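# Move three bean-filled cups from plank to table

## Task

Lift each of the three cups off the plank and set it down upright on the table, with its beans still inside; all three must end standing on the table and stay there once the robot lets go.

## Robot and tools

ROBOT. Two arms, left_arm and right_arm, each with a two-finger gripper and a wrist camera. Calibrated bases in the scene frame: left_arm at (+0.041, +0.341, +0.042) m, quat_wxyz (+1.000, 0, 0, -0.026); right_arm at (+0.002, -0.253, +0.023) m, quat_wxyz (+1.000, 0, 0, +0.022). The fingers point along the gripper's +z axis and separate along its y axis. end_effector_position is the spot between the finger pads, roughly 1 cm short of the tips.

FRAME. Everything is in the scene frame: origin at table-top height, halfway between the nominal bases, +z up, +x outward over the table, left_arm on the +y side (arm names do not match image sides). Offsets use these axes, and rotations turn about the Hand target's position. Printed hand positions and orientations may be off by a few centimetres, more at long reach.

COMMAND ROW. Every motion uses rows of 14 numbers, each in [-1, 1]: dx, dy, dz, rx, ry, rz, opening for left_arm, then the same seven for right_arm. Always give all 14, even if one arm stays still. The first six per arm are an offset from that arm's current Hand target, not an absolute pose; 1.0 equals 0.6 m for dx/dy/dz and 180 degrees for rotation, and rx, ry, rz form a single rotation vector. A translation longer than 1.0 may be shortened. Opening is absolute: +1 fully open (0.094 m), -1 closed. Six zeros re-command the Hand target where it is; to keep a gripper as it is, repeat its current opening, because 0 means half open.

TOOLS.
execute_actions(actions, cameras): actions is a list of actions; each action is up to 15 rows, one per 1/30 s step, with the last row held until 15 steps pass. Every row of an action counts from the Hand target at that action's start, so the same offset sent again moves further. An empty list just returns state and images.
move(target, speed, blend, opening_speed, blocking, cameras): target is one 14-number row or a list of up to 15 rows, all offsets from the same starting Hand targets (not chained). speed is path top speed in m/s, 0.002 to 2.9, default 0.25 (turns up to twice that in rad/s); one value or one per target. blend in metres rounds corners in a list. opening_speed (0.2 or more, scale units per second) closes fingers gradually; use a low value on fragile parts. Paths run straight, together, at least 0.5 s and at most 10 s, and do not avoid obstacles or the other arm. Grippers lag and can overshoot speed, especially with a near-straight arm. Steer around an arm's own base, not near it, or its shoulder posture may flip. blocking=false returns after 0.5 s while motion continues.
wait(seconds): 0 to 10 s, arms hold their last commands.
stop(): brakes a running move.
zoom_image(camera, region): region [x0, y0, x1, y1] in pixels, at most 504 by 504, of a camera in the latest images.
read_manual(section): licence text only.
finished_scene(scene): ends the current scene, given its number; irreversible. The cups must remain correctly placed without the robot.

CAMERAS. cam_head_left, cam_head_right, cam_high, cam_low, cam_left_wrist, cam_right_wrist, all 672x504. cameras: omitted/null/["all"] gives all, [] gives none; an unknown name voids the call.

RESULTS. Each gives per-arm end_effector_position (m), end_effector_quat_wxyz, Hand target (the last command after clipping; next offsets start here), joint positions, velocities ("within noise" when still), torques, grip_measured (same scale as opening; reads up to ~2.7 mm wide when empty and can read narrower than a squeezed part) and grip_effort_nm (negative closing; not a pad force, and never fully zero at rest). A move adds a "move:" line: done (within 10 mm and 2 degrees), off_target, moving, held or fault, plus limits such as paced (pose clipped) or held (steps withheld). Neither done nor off_target means contact. Friction and weight can leave a hand a centimetre or more short; the next command re-requests the target, and if still short, send the gap as an offset. Orientation commands are clipped to 40 degrees from the current orientation per step. MOTOR HOT appears at 75 °C; at 90 °C the arm folds and idles; at 100 °C it collapses. Holding loads, stretching out, or pushing at unreachable poses heats motors.

CAUTIONS. Keep cups upright and beans inside; don't drop or release a moving cup, and nothing may fall off the table or end up off it. Slow down near contact: faster moves and targets far past a surface push harder. To stop pressing, command the target back beyond where the gripper rests. Never let the arms collide or one gripper close on the other's fingers. Release by commanding an opening well above grip_measured. Loose objects may be nudged occasionally.

Each tool is called after "Emit:" as a command line: name --argument value for each argument, lists and objects as JSON in quotes; but a table of rows of numbers goes row by row, as --pt "numbers of a row", without its own name.

## Session

Emit:
execute_actions --actions '[]'

Scene clock: 0.00 s.
left_arm: end_effector_position=(+0.4181, +0.3471, +0.1724) grip_measured=+1.000 grip_effort_nm=n/a end_effector_quat_wxyz=(+0.645, -0.053, +0.762, -0.016) | right_arm: end_effector_position=(+0.3877, -0.2608, +0.1527) grip_measured=+1.000 grip_effort_nm=n/a end_effector_quat_wxyz=(+0.660, +0.027, +0.750, -0.025)
Joint positions: left_arm=[0.041 1.458 0.245 1.044 -0.055 -0.104 0.094] | right_arm=[-0.027 1.564 0.253 1.182 0.09 0.01 0.094]
Joint velocities: within noise
Joint torques (N m): no reading
Heat: left arm: 31 °C; right arm: 35 °C.
Hand target: left_arm +0.4193, +0.3471, +0.1760; +0.648, -0.053, +0.759, -0.016 | right_arm +0.3881, -0.2608, +0.1526; +0.659, +0.027, +0.752, -0.025
Tool commands: left_gripper/opening=+1.0 right_gripper/opening=+1.0

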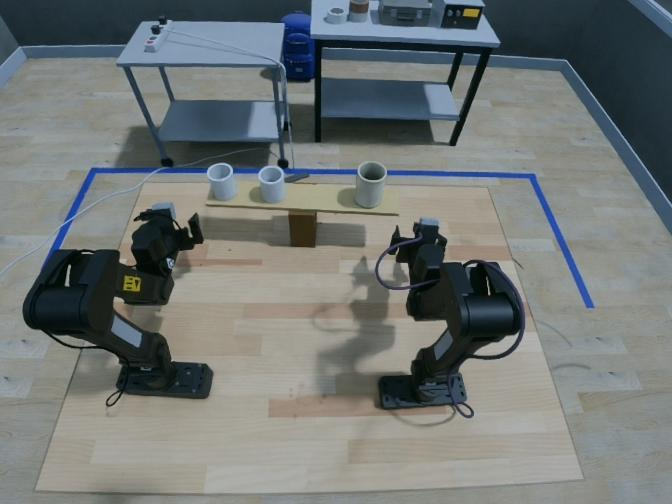

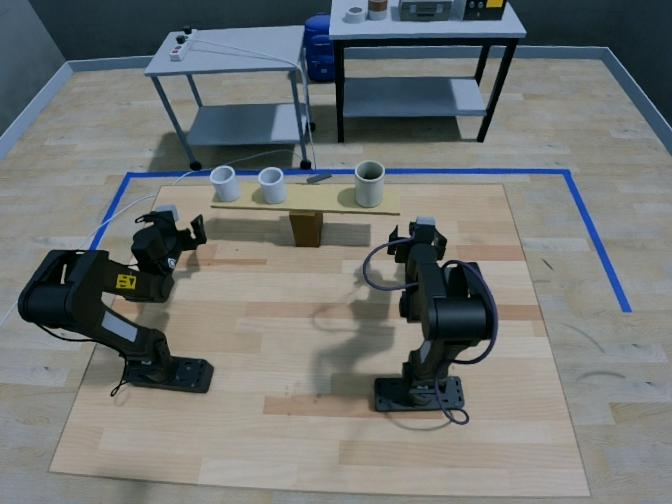

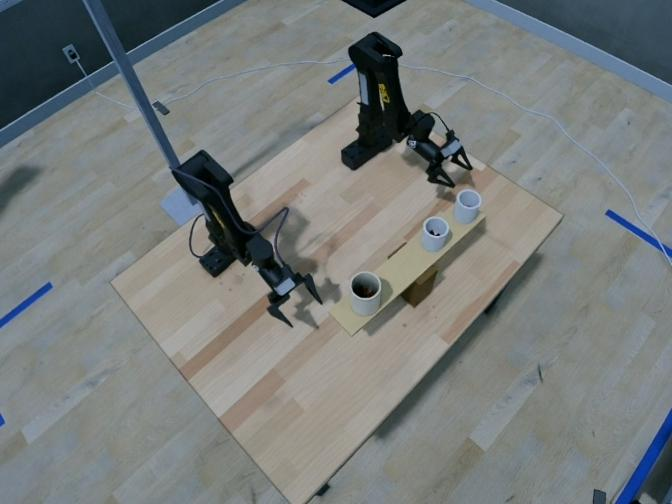

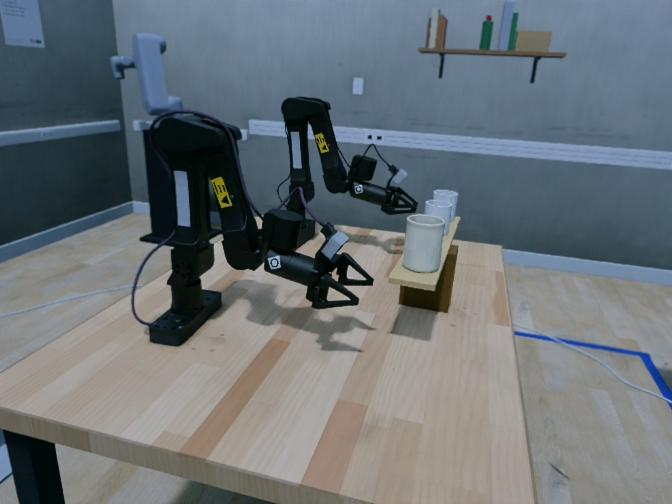

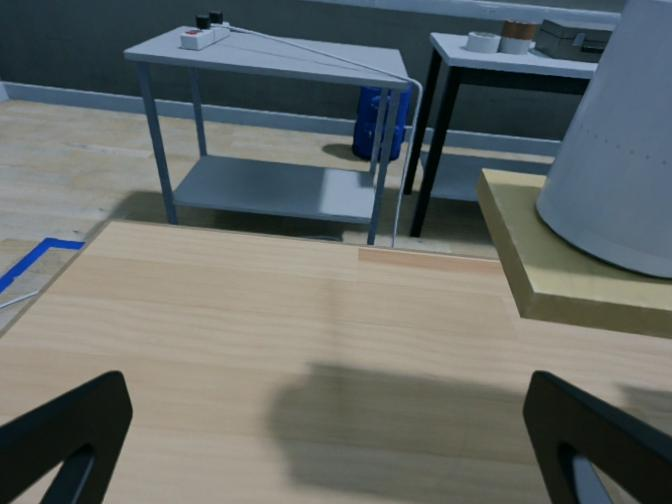

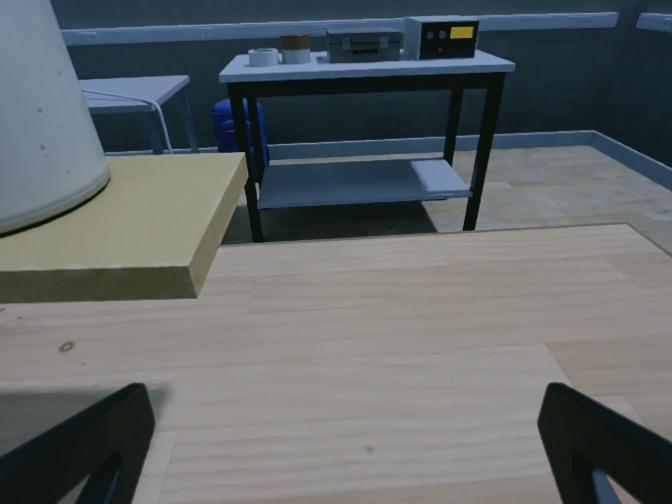

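Emit:
zoom_image --camera "cam_head_left" --region '[190, 150, 430, 270]'

Emit:
zoom_image --camera "cam_high" --region '[310, 160, 510, 350]'

Emit:
zoom_image --camera "cam_low" --region '[330, 150, 530, 350]'

Scaled by 2.100 from the camera's 672x504 image, which has a finer 960x720 frame.

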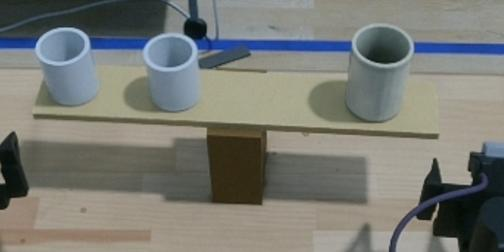

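Scaled by 2.520 from the camera's 672x504 image, which has a finer 960x720 frame.

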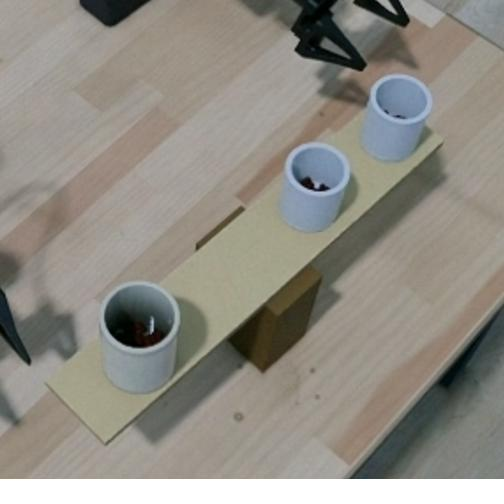

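Scaled by 2.520 from the camera's 672x504 image, which has a finer 960x720 frame.

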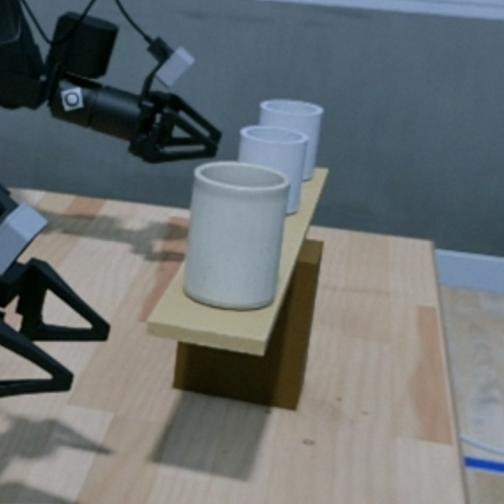

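Emit:
move --target '[0,0,0.25,0,0,0,1,0,0,0.25,0,0,0,1]' --cameras '["cam_left_wrist","cam_right_wrist"]'

Scene clock: 4.03 s.
left_arm: end_effector_position=(+0.4174, +0.3471, +0.3149) grip_measured=+1.000 grip_effort_nm=0.032 end_effector_quat_wxyz=(+0.643, -0.053, +0.764, -0.016) | right_arm: end_effector_position=(+0.3866, -0.2608, +0.2937) grip_measured=+1.000 grip_effort_nm=-0.012 end_effector_quat_wxyz=(+0.655, +0.026, +0.755, -0.025)
Joint positions: left_arm=[0.041 1.016 0.669 0.173 -0.055 -0.104 0.094] | right_arm=[-0.027 1.056 0.645 0.268 0.09 0.01 0.094]
Joint velocities: within noise
Joint torques (N m): left_arm=[-0.02 -2.13 9.81 1.98 0 0] | right_arm=[-0.09 -2.52 11.18 2 0.02 0]
Heat: left arm: 32 °C; right arm: 35 °C.
Hand target: left_arm +0.4193, +0.3471, +0.3260; +0.648, -0.053, +0.759, -0.016 | right_arm +0.3881, -0.2608, +0.3025; +0.659, +0.026, +0.752, -0.025
Off the commanded pose: left_arm 0.011 m, 1 deg | right_arm 0.009 m, 1 deg.
move: off_target (left_arm)
Images, in order (width x height): cam_left_wrist 672x504, cam_right_wrist 672x504.

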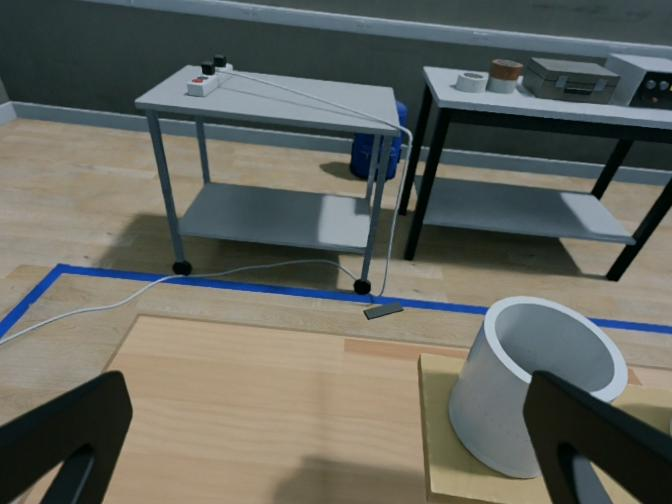

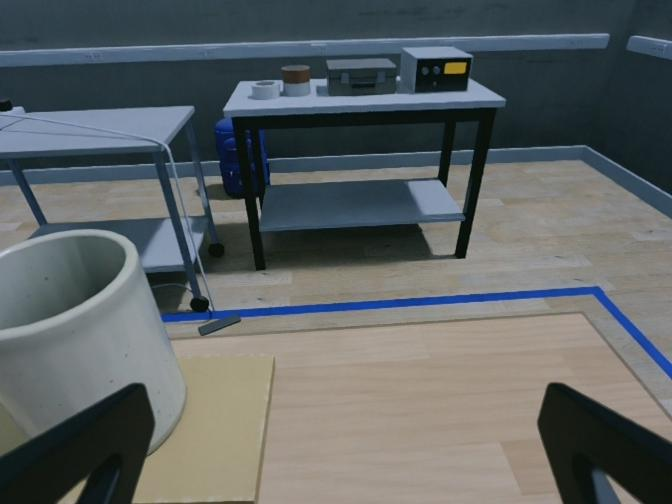

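Emit:
move --target '[-0.15,-0.25,0,0,0,0,1,-0.12,0.18,0,0,0,0,1]' --cameras '["cam_left_wrist","cam_right_wrist"]'

Scene clock: 7.97 s.
left_arm: end_effector_position=(+0.3290, +0.1962, +0.3164) grip_measured=+1.000 grip_effort_nm=0.032 end_effector_quat_wxyz=(+0.645, -0.043, +0.763, -0.016) | right_arm: end_effector_position=(+0.3174, -0.1532, +0.3061) grip_measured=+1.000 grip_effort_nm=-0.017 end_effector_quat_wxyz=(+0.663, +0.025, +0.748, -0.024)
Joint positions: left_arm=[-0.881 0.957 0.677 -0.008 -0.945 -0.318 0.094] | right_arm=[0.629 0.902 0.621 0.121 0.737 0.106 0.094]
Joint velocities: within noise
Joint torques (N m): left_arm=[-0.25 -1.5 9.57 1.64 -0.31 -0.08] | right_arm=[0.42 -1.42 8.59 1.75 0.17 0.11]
Heat: left arm: 32 °C; right arm: 36 °C.
Hand target: left_arm +0.3294, +0.1971, +0.3260; +0.648, -0.053, +0.759, -0.016 | right_arm +0.3162, -0.1529, +0.3025; +0.658, +0.027, +0.752, -0.025
Off the commanded pose: left_arm 0.010 m, 1 deg | right_arm 0.004 m, 1 deg.
move: done
Images, in order (width x height): cam_left_wrist 672x504, cam_right_wrist 672x504.

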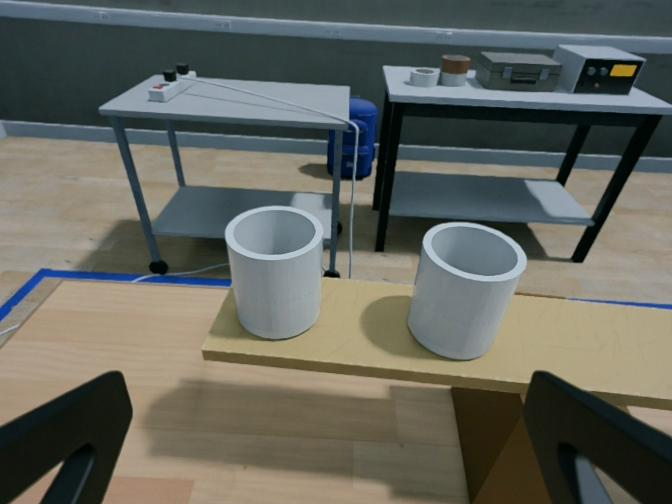

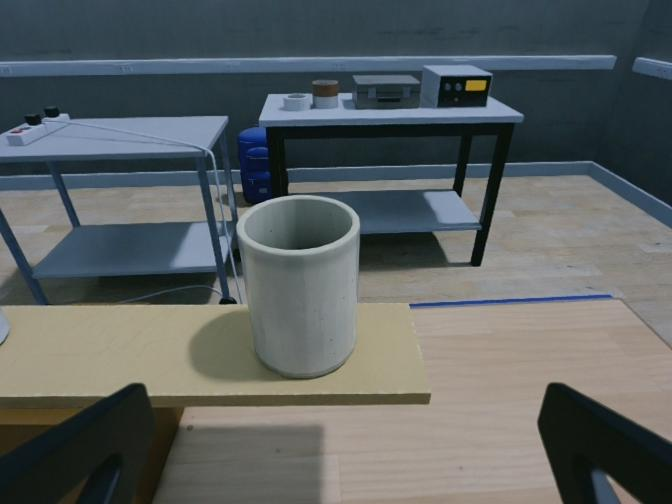

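Emit:
move --target '[0.1177,0.275,-0.24,-0.455,0.154,-0.199,1,0.1,0.018,-0.133,0,0,0,1]'

Scene clock: 15.23 s.
left_arm: end_effector_position=(+0.4029, +0.3640, +0.1846) grip_measured=+1.000 grip_effort_nm=0.022 end_effector_quat_wxyz=(+0.240, -0.248, +0.670, -0.658) | right_arm: end_effector_position=(+0.3762, -0.1398, +0.2314) grip_measured=+1.000 grip_effort_nm=-0.012 end_effector_quat_wxyz=(+0.664, +0.032, +0.747, -0.020)
Joint positions: left_arm=[0.622 1.85 0.587 1.11 1.436 -1.424 0.094] | right_arm=[0.518 1.304 0.504 0.655 0.63 0.098 0.094]
Joint velocities: within noise
Joint torques (N m): left_arm=[0.09 -5.31 3.47 1.68 0.2 0.03] | right_arm=[-0.7 -3.12 6.34 2.08 -0.01 -0.04]
Heat: left arm: 33 °C; right arm: 36 °C.
Hand target: left_arm +0.4000, +0.3622, +0.1820; +0.241, -0.242, +0.664, -0.665 | right_arm +0.3761, -0.1421, +0.2227; +0.658, +0.027, +0.752, -0.025
Off the commanded pose: left_arm 0.004 m, 1 deg | right_arm 0.009 m, 1 deg.
move: done

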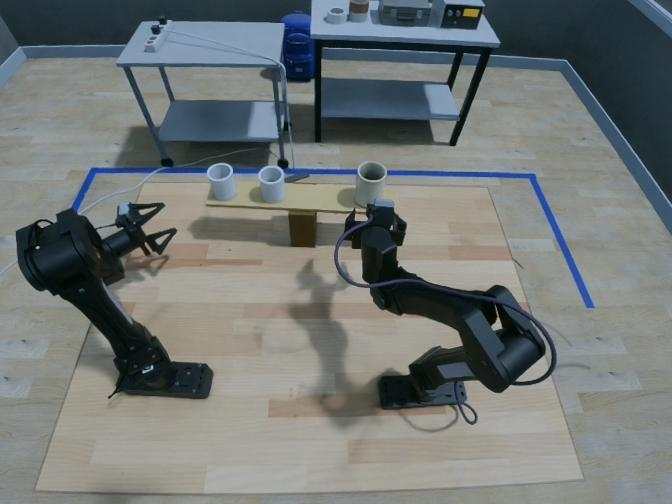

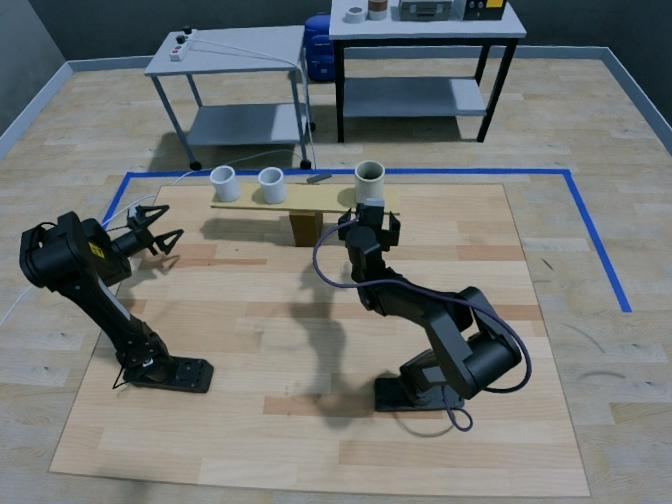

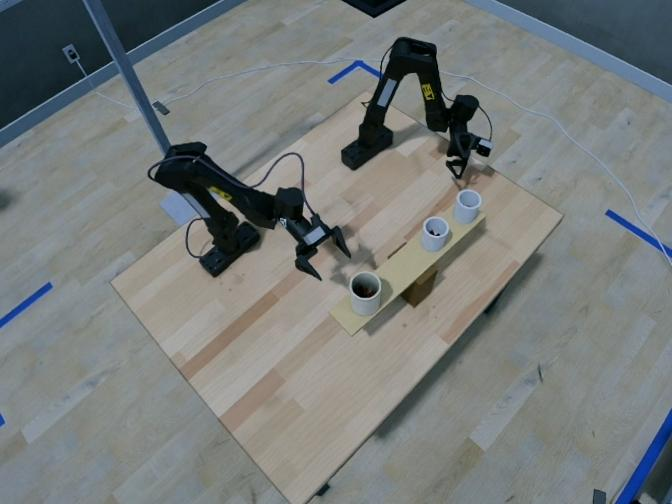

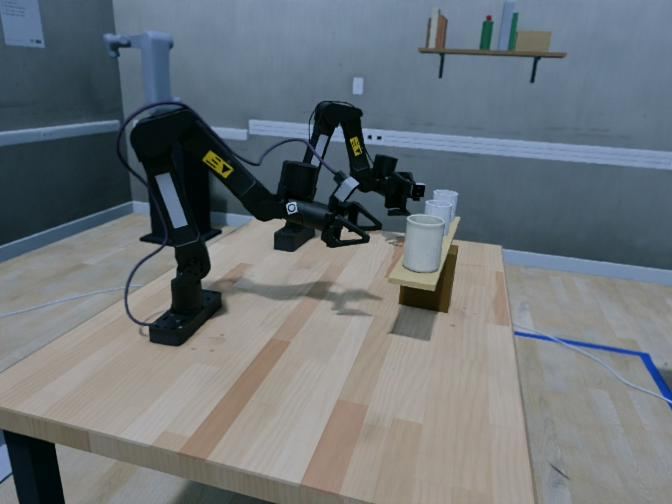

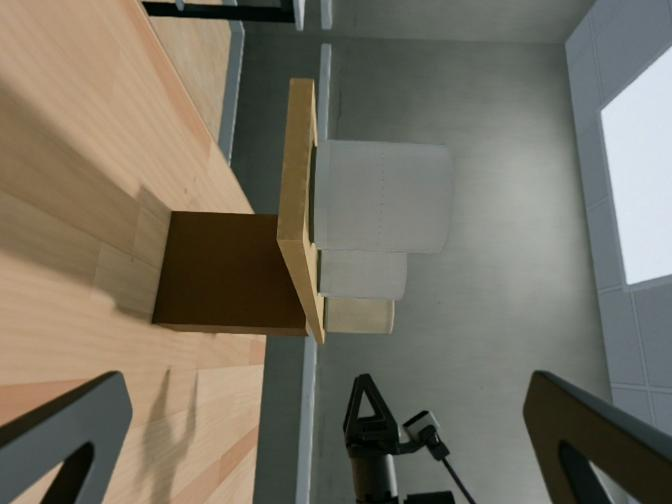

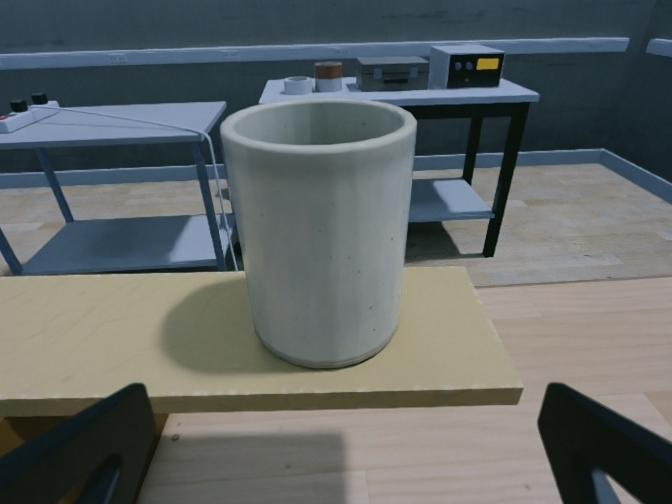

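Emit:
move --target '[0.0667,-0.0783,-0.0267,0,0,0,0.2,0,0,0,0,0,0,1]' --cameras '["cam_left_wrist","cam_high","cam_low"]'

Scene clock: 17.23 s.
left_arm: end_effector_position=(+0.4345, +0.3133, +0.1621) grip_measured=+0.202 grip_effort_nm=-0.085 end_effector_quat_wxyz=(+0.225, -0.253, +0.665, -0.665) | right_arm: end_effector_position=(+0.3762, -0.1398, +0.2314) grip_measured=+1.000 grip_effort_nm=-0.012 end_effector_quat_wxyz=(+0.664, +0.032, +0.747, -0.020)
Joint positions: left_arm=[0.424 2.009 0.6 1.366 1.253 -1.568 0.056] | right_arm=[0.518 1.304 0.504 0.656 0.63 0.098 0.094]
Joint velocities: within noise
Joint torques (N m): left_arm=[-0.18 -5.79 5.2 1.91 -0.04 -0.03] | right_arm=[-0.77 -3.06 6.27 2.08 -0.01 -0.05]
Heat: left arm: 34 °C; right arm: 36 °C.
Hand target: left_arm +0.4400, +0.3151, +0.1660; +0.241, -0.242, +0.664, -0.665 | right_arm +0.3761, -0.1421, +0.2227; +0.658, +0.027, +0.752, -0.025
Off the commanded pose: left_arm 0.007 m, 2 deg | right_arm 0.009 m, 1 deg.
move: done
Images, in order (width x height): cam_high 672x504, cam_low 672x504, cam_left_wrist 672x504.

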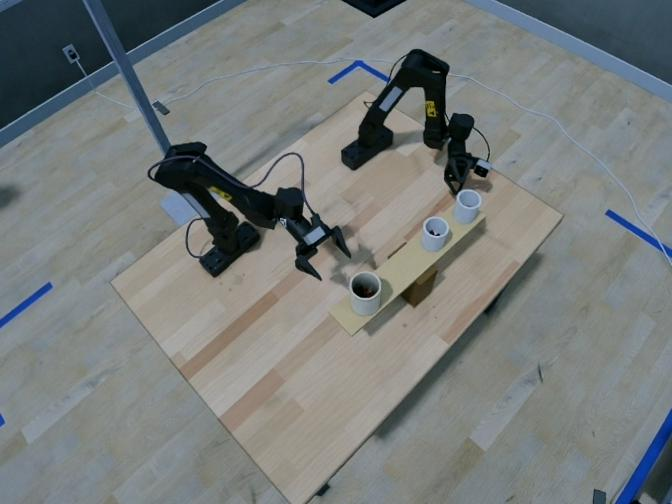

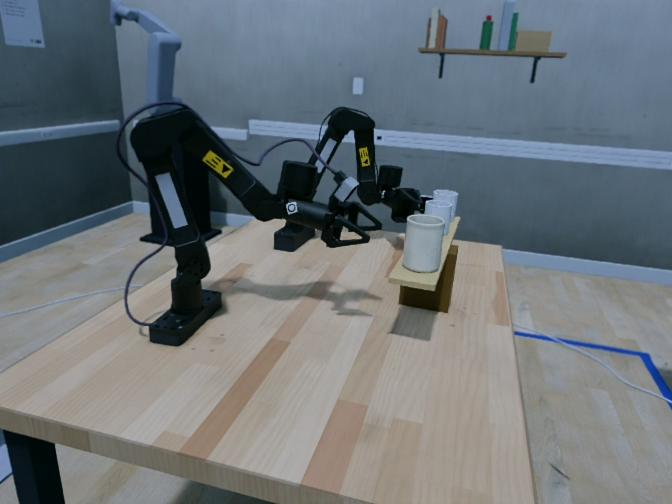

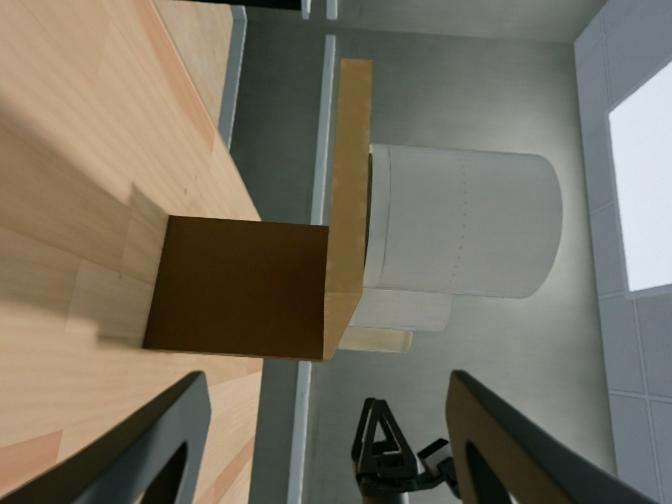

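Emit:
move --target '[0.065,-0.0568,0.0033,0,0,0,0.2,0,0,0,0,0,0,1]' --speed 0.08 --cameras '["cam_left_wrist","cam_head_left","cam_low"]'

Scene clock: 19.03 s.
left_arm: end_effector_position=(+0.4732, +0.2800, +0.1697) grip_measured=+0.202 grip_effort_nm=-0.081 end_effector_quat_wxyz=(+0.240, -0.237, +0.665, -0.666) | right_arm: end_effector_position=(+0.3762, -0.1398, +0.2314) grip_measured=+1.000 grip_effort_nm=-0.007 end_effector_quat_wxyz=(+0.664, +0.032, +0.747, -0.020)
Joint positions: left_arm=[0.286 2.059 0.717 1.35 1.116 -1.575 0.056] | right_arm=[0.518 1.304 0.504 0.656 0.63 0.098 0.094]
Joint velocities: within noise
Joint torques (N m): left_arm=[-0.17 -6.42 5.71 1.51 -0.08 0.02] | right_arm=[-0.85 -3.14 6.38 2.08 0.05 -0.08]
Heat: left arm: 34 °C; right arm: 36 °C.
Hand target: left_arm +0.4790, +0.2810, +0.1680; +0.241, -0.242, +0.664, -0.665 | right_arm +0.3761, -0.1421, +0.2227; +0.658, +0.027, +0.752, -0.025
Off the commanded pose: left_arm 0.006 m, 1 deg | right_arm 0.009 m, 1 deg.
move: done
Images, in order (width x height): cam_head_left 672x504, cam_low 672x504, cam_left_wrist 672x504.

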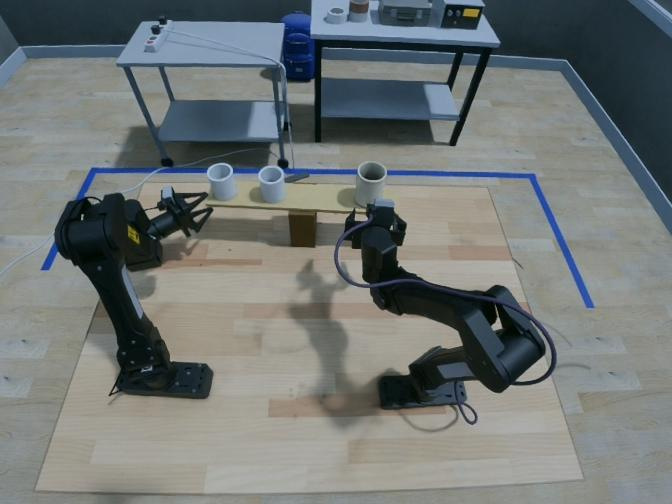

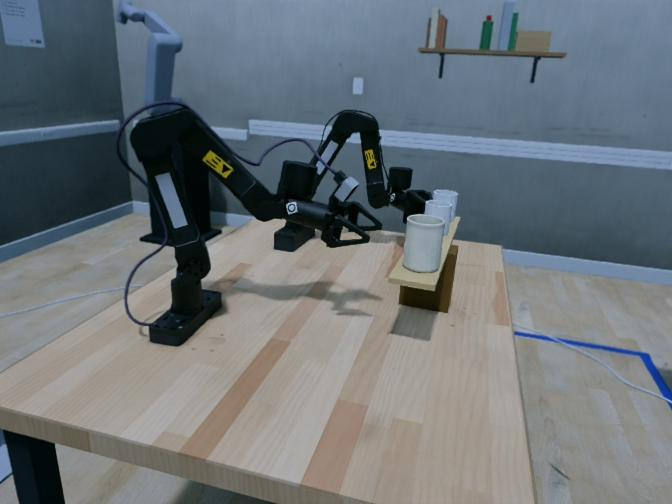

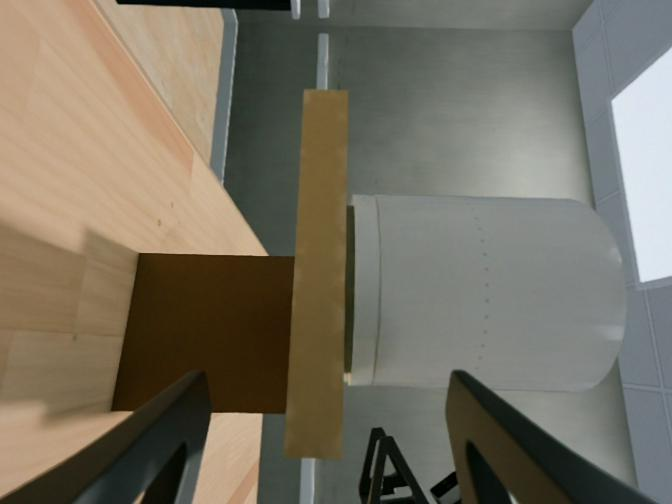

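Emit:
move --target '[0,0,-0.0067,0,0,0,-0.6,0,0,0,0,0,0,1]' --speed 0.05 --opening_speed 0.4 --cameras '["cam_left_wrist","cam_high"]'

Emit:
zoom_image --camera "cam_left_wrist" --region '[200, 250, 460, 504]'

Scene clock: 21.57 s.
left_arm: end_effector_position=(+0.4735, +0.2802, +0.1634) grip_measured=-0.598 grip_effort_nm=-0.095 end_effector_quat_wxyz=(+0.235, -0.244, +0.665, -0.666) | right_arm: end_effector_position=(+0.3762, -0.1397, +0.2314) grip_measured=+1.000 grip_effort_nm=-0.007 end_effector_quat_wxyz=(+0.664, +0.032, +0.747, -0.020)
Joint positions: left_arm=[0.286 2.075 0.717 1.35 1.115 -1.575 0.019] | right_arm=[0.518 1.304 0.504 0.656 0.63 0.098 0.094]
Joint velocities: within noise
Joint torques (N m): left_arm=[-0.21 -6.54 5.61 1.68 -0.07 0.03] | right_arm=[-0.7 -3.11 6.38 2.07 0.01 -0.06]
Heat: left arm: 34 °C; right arm: 36 °C.
Hand target: left_arm +0.4790, +0.2810, +0.1640; +0.241, -0.241, +0.664, -0.665 | right_arm +0.3761, -0.1420, +0.2227; +0.658, +0.027, +0.752, -0.025
Off the commanded pose: left_arm 0.006 m, 1 deg | right_arm 0.009 m, 1 deg.
move: done
Images, in order (width x height): cam_high 672x504, cam_left_wrist 672x504.

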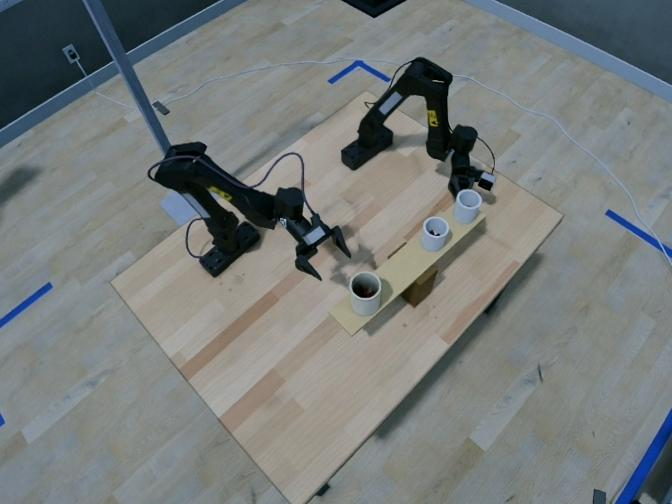

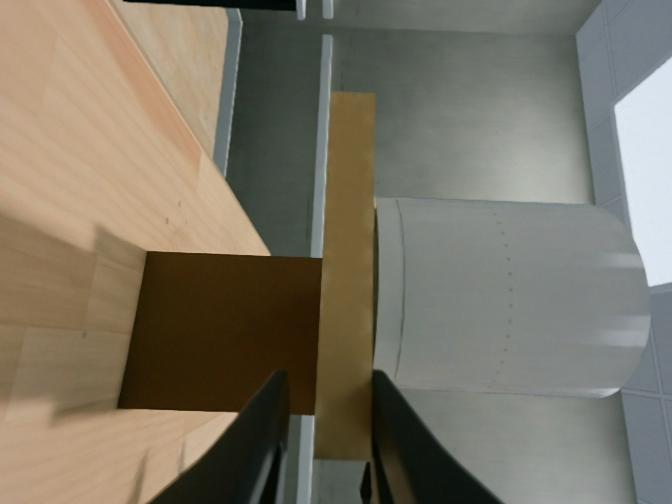

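Scaled by 1.938 from the camera's 672x504 image, which has a finer 960x720 frame.

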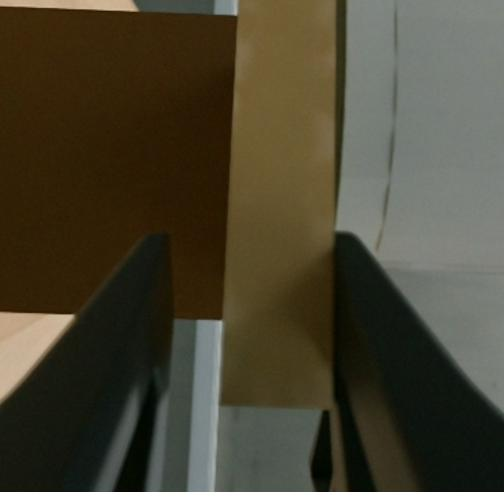

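Emit:
move --target '[0,0,0.005,0,0,0,-0.6,0,0,0,0,0,0,1]' --speed 0.05 --cameras '["cam_left_wrist"]'

Emit:
zoom_image --camera "cam_left_wrist" --region '[200, 250, 460, 504]'

Scene clock: 22.50 s.
left_arm: end_effector_position=(+0.4735, +0.2802, +0.1634) grip_measured=-0.598 grip_effort_nm=-0.095 end_effector_quat_wxyz=(+0.235, -0.244, +0.665, -0.666) | right_arm: end_effector_position=(+0.3762, -0.1397, +0.2315) grip_measured=+1.000 grip_effort_nm=-0.012 end_effector_quat_wxyz=(+0.664, +0.032, +0.747, -0.020)
Joint positions: left_arm=[0.286 2.075 0.717 1.35 1.115 -1.575 0.019] | right_arm=[0.518 1.304 0.504 0.656 0.63 0.098 0.094]
Joint velocities: within noise
Joint torques (N m): left_arm=[-0.25 -7.41 5.65 1.57 -0.07 0.02] | right_arm=[-0.65 -3.06 6.43 2.07 0 -0.04]
Heat: left arm: 34 °C; right arm: 36 °C.
Hand target: left_arm +0.4790, +0.2810, +0.1670; +0.241, -0.241, +0.664, -0.665 | right_arm +0.3761, -0.1420, +0.2227; +0.659, +0.027, +0.752, -0.025
Off the commanded pose: left_arm 0.007 m, 1 deg | right_arm 0.009 m, 1 deg.
move: done
Images, in order (width x height): cam_left_wrist 672x504.

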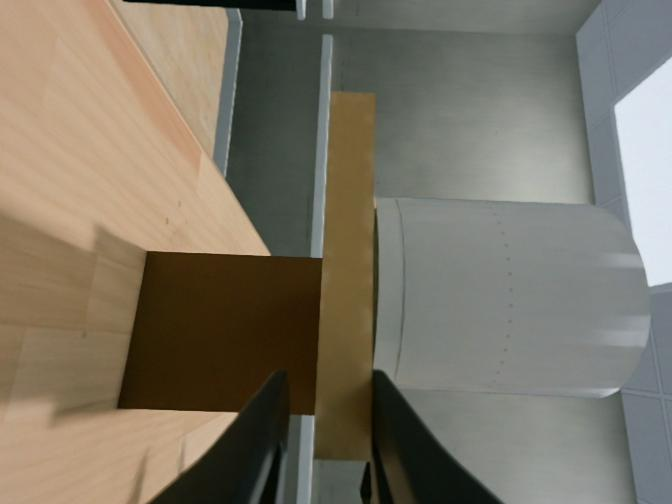

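Scaled by 1.938 from the camera's 672x504 image, which has a finer 960x720 frame.

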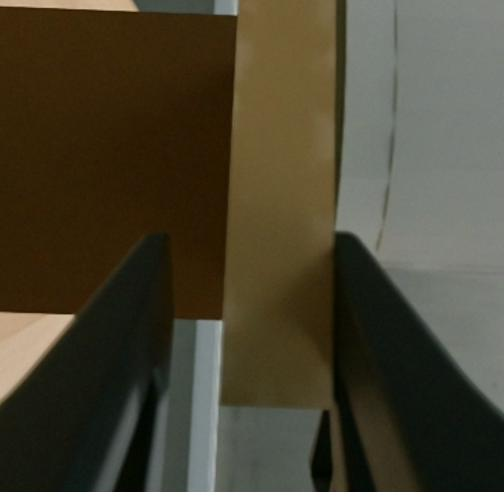

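Emit:
move --target '[0,0,0.0035,0,0,0,-0.6,0,0,0,0,0,0,1]' --speed 0.05 --cameras '["cam_left_wrist"]'

Emit:
zoom_image --camera "cam_left_wrist" --region '[200, 250, 460, 504]'

Scene clock: 23.33 s.
left_arm: end_effector_position=(+0.4737, +0.2802, +0.1637) grip_measured=-0.598 grip_effort_nm=-0.090 end_effector_quat_wxyz=(+0.235, -0.243, +0.665, -0.666) | right_arm: end_effector_position=(+0.3762, -0.1397, +0.2315) grip_measured=+1.000 grip_effort_nm=-0.012 end_effector_quat_wxyz=(+0.664, +0.032, +0.747, -0.020)
Joint positions: left_arm=[0.286 2.075 0.718 1.35 1.115 -1.575 0.019] | right_arm=[0.518 1.304 0.504 0.656 0.63 0.098 0.094]
Joint velocities: within noise
Joint torques (N m): left_arm=[-0.28 -8.1 5.6 1.49 -0.05 0.02] | right_arm=[-0.83 -3.18 6.41 2.09 0.02 -0.03]
Heat: left arm: 34 °C; right arm: 36 °C.
Hand target: left_arm +0.4790, +0.2810, +0.1691; +0.241, -0.242, +0.664, -0.665 | right_arm +0.3761, -0.1420, +0.2227; +0.659, +0.027, +0.752, -0.025
Off the commanded pose: left_arm 0.008 m, 1 deg | right_arm 0.009 m, 1 deg.
move: done
Images, in order (width x height): cam_left_wrist 672x504.

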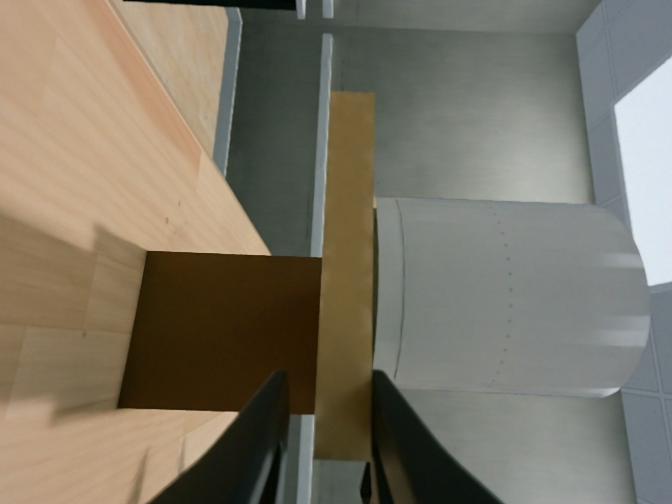

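Scaled by 1.938 from the camera's 672x504 image, which has a finer 960x720 frame.

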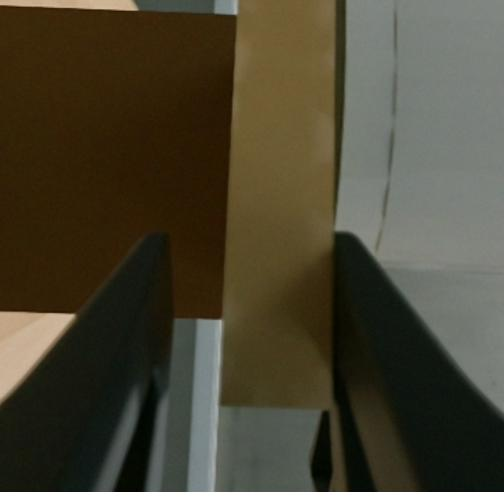

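Emit:
move --target '[0,0,0.0035,0,0,0,-0.6,0,0,0,0,0,0,1]' --speed 0.05 --cameras '["cam_left_wrist"]'

Emit:
zoom_image --camera "cam_left_wrist" --region '[200, 250, 460, 504]'

Scene clock: 24.13 s.
left_arm: end_effector_position=(+0.4737, +0.2802, +0.1635) grip_measured=-0.598 grip_effort_nm=-0.085 end_effector_quat_wxyz=(+0.235, -0.244, +0.665, -0.666) | right_arm: end_effector_position=(+0.3762, -0.1397, +0.2315) grip_measured=+1.000 grip_effort_nm=-0.012 end_effector_quat_wxyz=(+0.664, +0.032, +0.747, -0.020)
Joint positions: left_arm=[0.286 2.075 0.718 1.35 1.115 -1.576 0.019] | right_arm=[0.518 1.304 0.504 0.656 0.63 0.098 0.094]
Joint velocities: within noise
Joint torques (N m): left_arm=[-0.25 -8.72 5.57 1.42 -0.07 0.01] | right_arm=[-0.81 -3.14 6.3 2.09 0.02 -0.08]
Heat: left arm: 34 °C; right arm: 36 °C.
Hand target: left_arm +0.4790, +0.2810, +0.1712; +0.241, -0.242, +0.664, -0.665 | right_arm +0.3761, -0.1420, +0.2227; +0.659, +0.027, +0.752, -0.025
Off the commanded pose: left_arm 0.009 m, 1 deg | right_arm 0.009 m, 1 deg.
move: done
Images, in order (width x height): cam_left_wrist 672x504.

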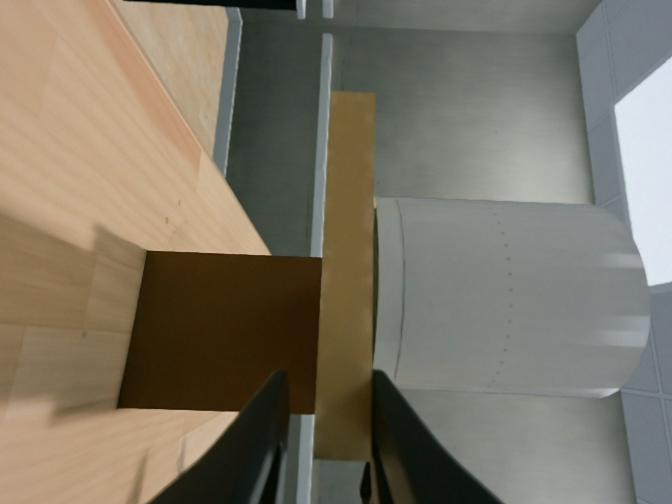

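Scaled by 1.938 from the camera's 672x504 image, which has a finer 960x720 frame.

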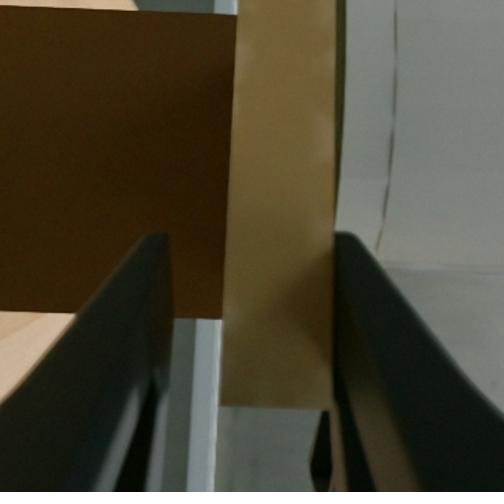

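Emit:
move --target '[0,0,0.005,0,0,0,-0.6,0,0,0,0,0,0,1]' --speed 0.05 --cameras '["cam_left_wrist"]'

Emit:
zoom_image --camera "cam_left_wrist" --region '[200, 250, 460, 504]'

Scene clock: 25.03 s.
left_arm: end_effector_position=(+0.4737, +0.2802, +0.1637) grip_measured=-0.598 grip_effort_nm=-0.085 end_effector_quat_wxyz=(+0.232, -0.247, +0.665, -0.666) | right_arm: end_effector_position=(+0.3762, -0.1397, +0.2315) grip_measured=+1.000 grip_effort_nm=-0.012 end_effector_quat_wxyz=(+0.664, +0.032, +0.747, -0.020)
Joint positions: left_arm=[0.286 2.07 0.718 1.337 1.115 -1.577 0.019] | right_arm=[0.518 1.304 0.504 0.656 0.63 0.098 0.094]
Joint velocities: within noise
Joint torques (N m): left_arm=[-0.25 -9.22 5.6 1.42 -0.08 0.03] | right_arm=[-0.7 -3.08 6.46 2.1 0.02 -0.06]
Heat: left arm: 34 °C; right arm: 36 °C.
Hand target: left_arm +0.4790, +0.2810, +0.1743; +0.242, -0.241, +0.664, -0.665 | right_arm +0.3761, -0.1420, +0.2227; +0.659, +0.027, +0.752, -0.025
Off the commanded pose: left_arm 0.012 m, 1 deg | right_arm 0.009 m, 1 deg.
move: off_target (left_arm)
Images, in order (width x height): cam_left_wrist 672x504.

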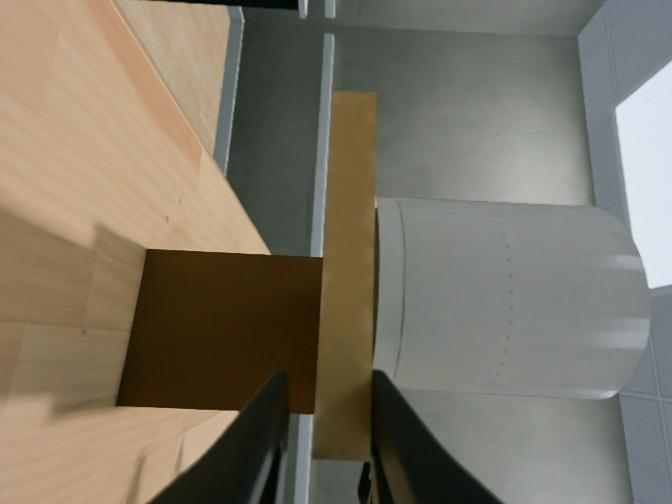

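Scaled by 1.938 from the camera's 672x504 image, which has a finer 960x720 frame.

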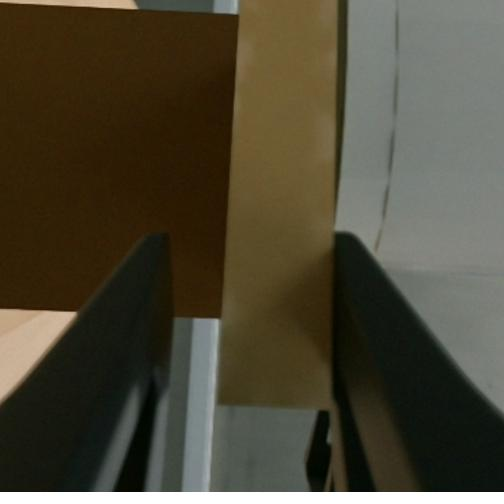

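Emit:
move --target '[0,0,0.006,0,0,0,-0.6,0,0,0,0,0,0,1]' --speed 0.05 --cameras '["cam_left_wrist"]'

Emit:
zoom_image --camera "cam_left_wrist" --region '[200, 250, 460, 504]'

Scene clock: 26.13 s.
left_arm: end_effector_position=(+0.4736, +0.2802, +0.1651) grip_measured=-0.598 grip_effort_nm=-0.090 end_effector_quat_wxyz=(+0.228, -0.251, +0.665, -0.665) | right_arm: end_effector_position=(+0.3762, -0.1397, +0.2315) grip_measured=+1.000 grip_effort_nm=-0.012 end_effector_quat_wxyz=(+0.664, +0.032, +0.747, -0.020)
Joint positions: left_arm=[0.286 2.057 0.718 1.313 1.114 -1.578 0.019] | right_arm=[0.518 1.304 0.504 0.656 0.63 0.098 0.094]
Joint velocities: within noise
Joint torques (N m): left_arm=[-0.25 -9.39 5.76 1.51 -0.06 0.03] | right_arm=[-0.81 -3.06 6.24 2.08 -0.01 -0.03]
Heat: left arm: 34 °C; right arm: 36 °C.
Hand target: left_arm +0.4790, +0.2810, +0.1777; +0.241, -0.242, +0.664, -0.665 | right_arm +0.3761, -0.1420, +0.2227; +0.658, +0.027, +0.752, -0.025
Off the commanded pose: left_arm 0.014 m, 2 deg | right_arm 0.009 m, 1 deg.
move: off_target (left_arm)
Images, in order (width x height): cam_left_wrist 672x504.

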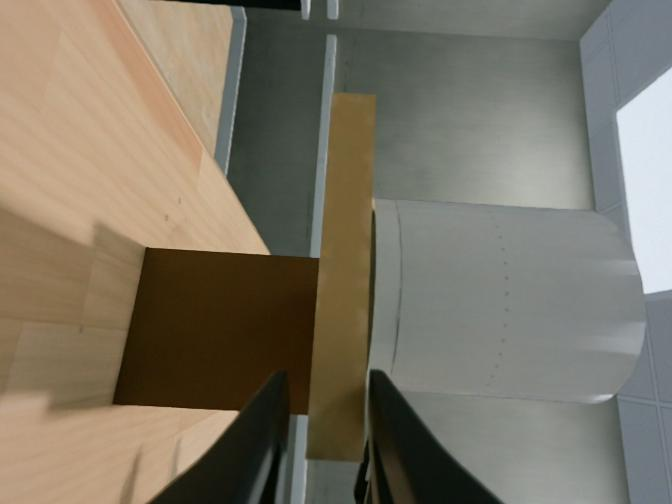

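Scaled by 1.938 from the camera's 672x504 image, which has a finer 960x720 frame.

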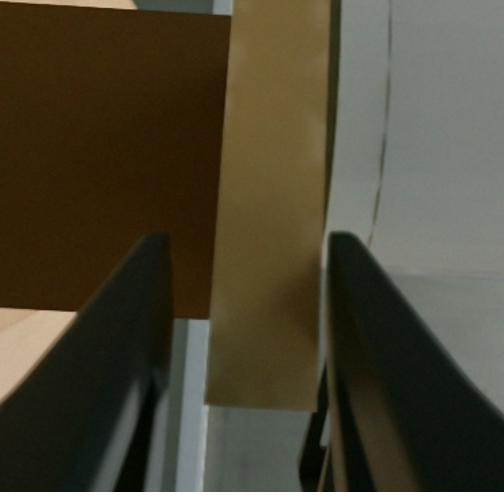

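Emit:
move --target '[0,0,0.003,0,0,0,-0.66,0,0,0,0,0,0,1]' --speed 0.05 --cameras '["cam_left_wrist"]'

Emit:
zoom_image --camera "cam_left_wrist" --region '[200, 250, 460, 504]'

Scene clock: 27.03 s.
left_arm: end_effector_position=(+0.4736, +0.2802, +0.1667) grip_measured=-0.658 grip_effort_nm=-0.085 end_effector_quat_wxyz=(+0.227, -0.251, +0.665, -0.665) | right_arm: end_effector_position=(+0.3762, -0.1397, +0.2315) grip_measured=+1.000 grip_effort_nm=-0.007 end_effector_quat_wxyz=(+0.664, +0.032, +0.747, -0.020)
Joint positions: left_arm=[0.286 2.05 0.718 1.305 1.114 -1.578 0.016] | right_arm=[0.518 1.304 0.504 0.656 0.63 0.098 0.094]
Joint velocities: left_arm=[-0.007 0.012 -0.007 -0.051 -0.154 0.037 -0.001] | right_arm=[within noise]
Joint torques (N m): left_arm=[-0.24 -9.35 5.81 1.49 -0.05 0.04] | right_arm=[-0.72 -3.06 6.43 2.12 0.01 -0.05]
Heat: left arm: 34 °C; right arm: 36 °C.
Hand target: left_arm +0.4790, +0.2810, +0.1796; +0.241, -0.242, +0.664, -0.665 | right_arm +0.3761, -0.1420, +0.2227; +0.658, +0.027, +0.752, -0.025
Off the commanded pose: left_arm 0.014 m, 2 deg | right_arm 0.009 m, 1 deg.
move: off_target (left_arm)
Images, in order (width x height): cam_left_wrist 672x504.

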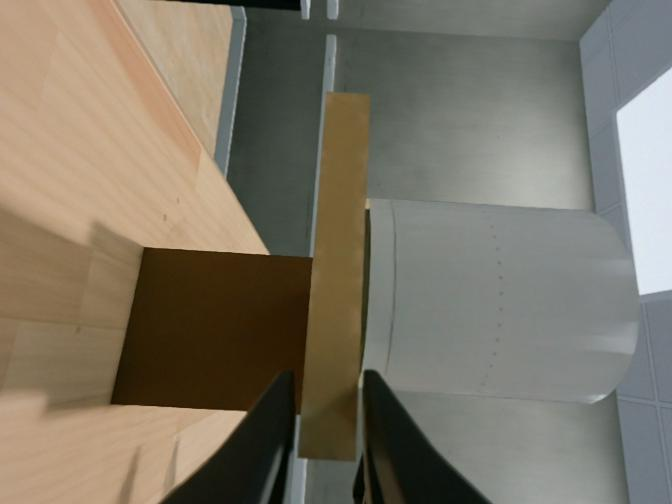

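Scaled by 1.938 from the camera's 672x504 image, which has a finer 960x720 frame.

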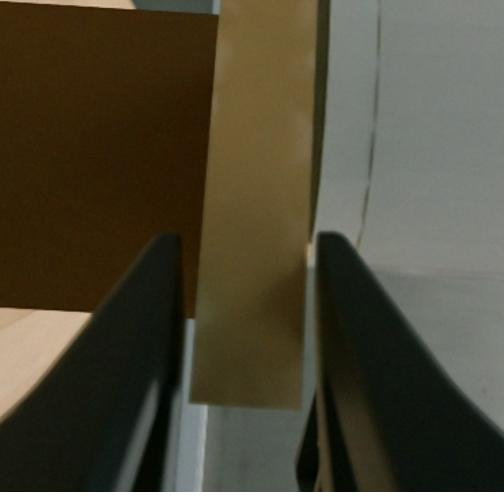

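Emit:
move --target '[0,0,0,0,0,0,-0.69,0.09,-0.0025,0,0,0,0,1]' --speed 0.1 --cameras '["cam_left_wrist","cam_right_wrist"]'

Scene clock: 28.60 s.
left_arm: end_effector_position=(+0.4736, +0.2802, +0.1666) grip_measured=-0.688 grip_effort_nm=-0.085 end_effector_quat_wxyz=(+0.227, -0.252, +0.665, -0.665) | right_arm: end_effector_position=(+0.4239, -0.1450, +0.2176) grip_measured=+1.000 grip_effort_nm=-0.007 end_effector_quat_wxyz=(+0.653, +0.027, +0.756, -0.027)
Joint positions: left_arm=[0.286 2.05 0.718 1.305 1.114 -1.578 0.015] | right_arm=[0.41 1.502 0.624 0.71 0.526 0.079 0.094]
Joint velocities: within noise
Joint torques (N m): left_arm=[-0.21 -9.37 5.81 1.54 -0.05 0.04] | right_arm=[-0.68 -4.16 9.58 2.16 0.03 -0.09]
Heat: left arm: 34 °C; right arm: 36 °C.
Hand target: left_arm +0.4790, +0.2810, +0.1796; +0.241, -0.242, +0.664, -0.665 | right_arm +0.4302, -0.1435, +0.2226; +0.658, +0.027, +0.752, -0.025
Off the commanded pose: left_arm 0.014 m, 2 deg | right_arm 0.008 m, 1 deg.
move: off_target (left_arm)
Images, in order (width x height): cam_left_wrist 672x504, cam_right_wrist 672x504.

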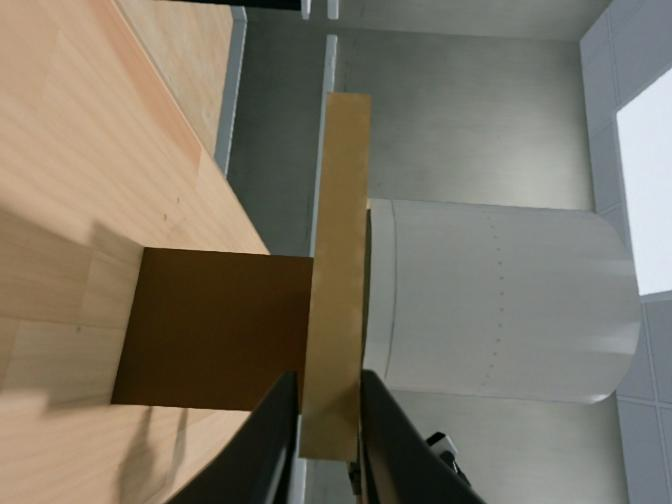

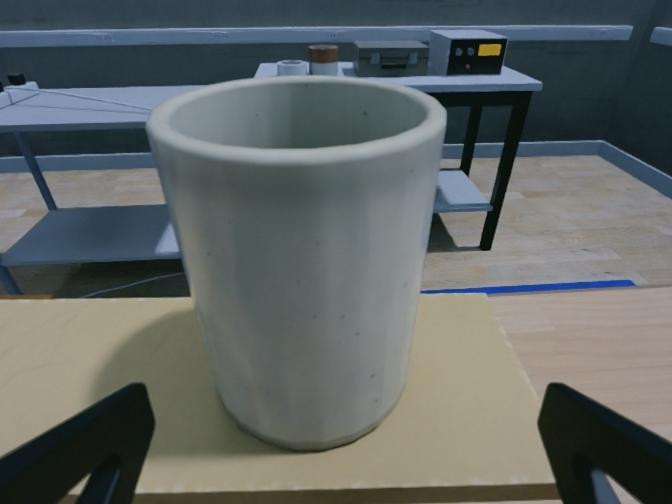

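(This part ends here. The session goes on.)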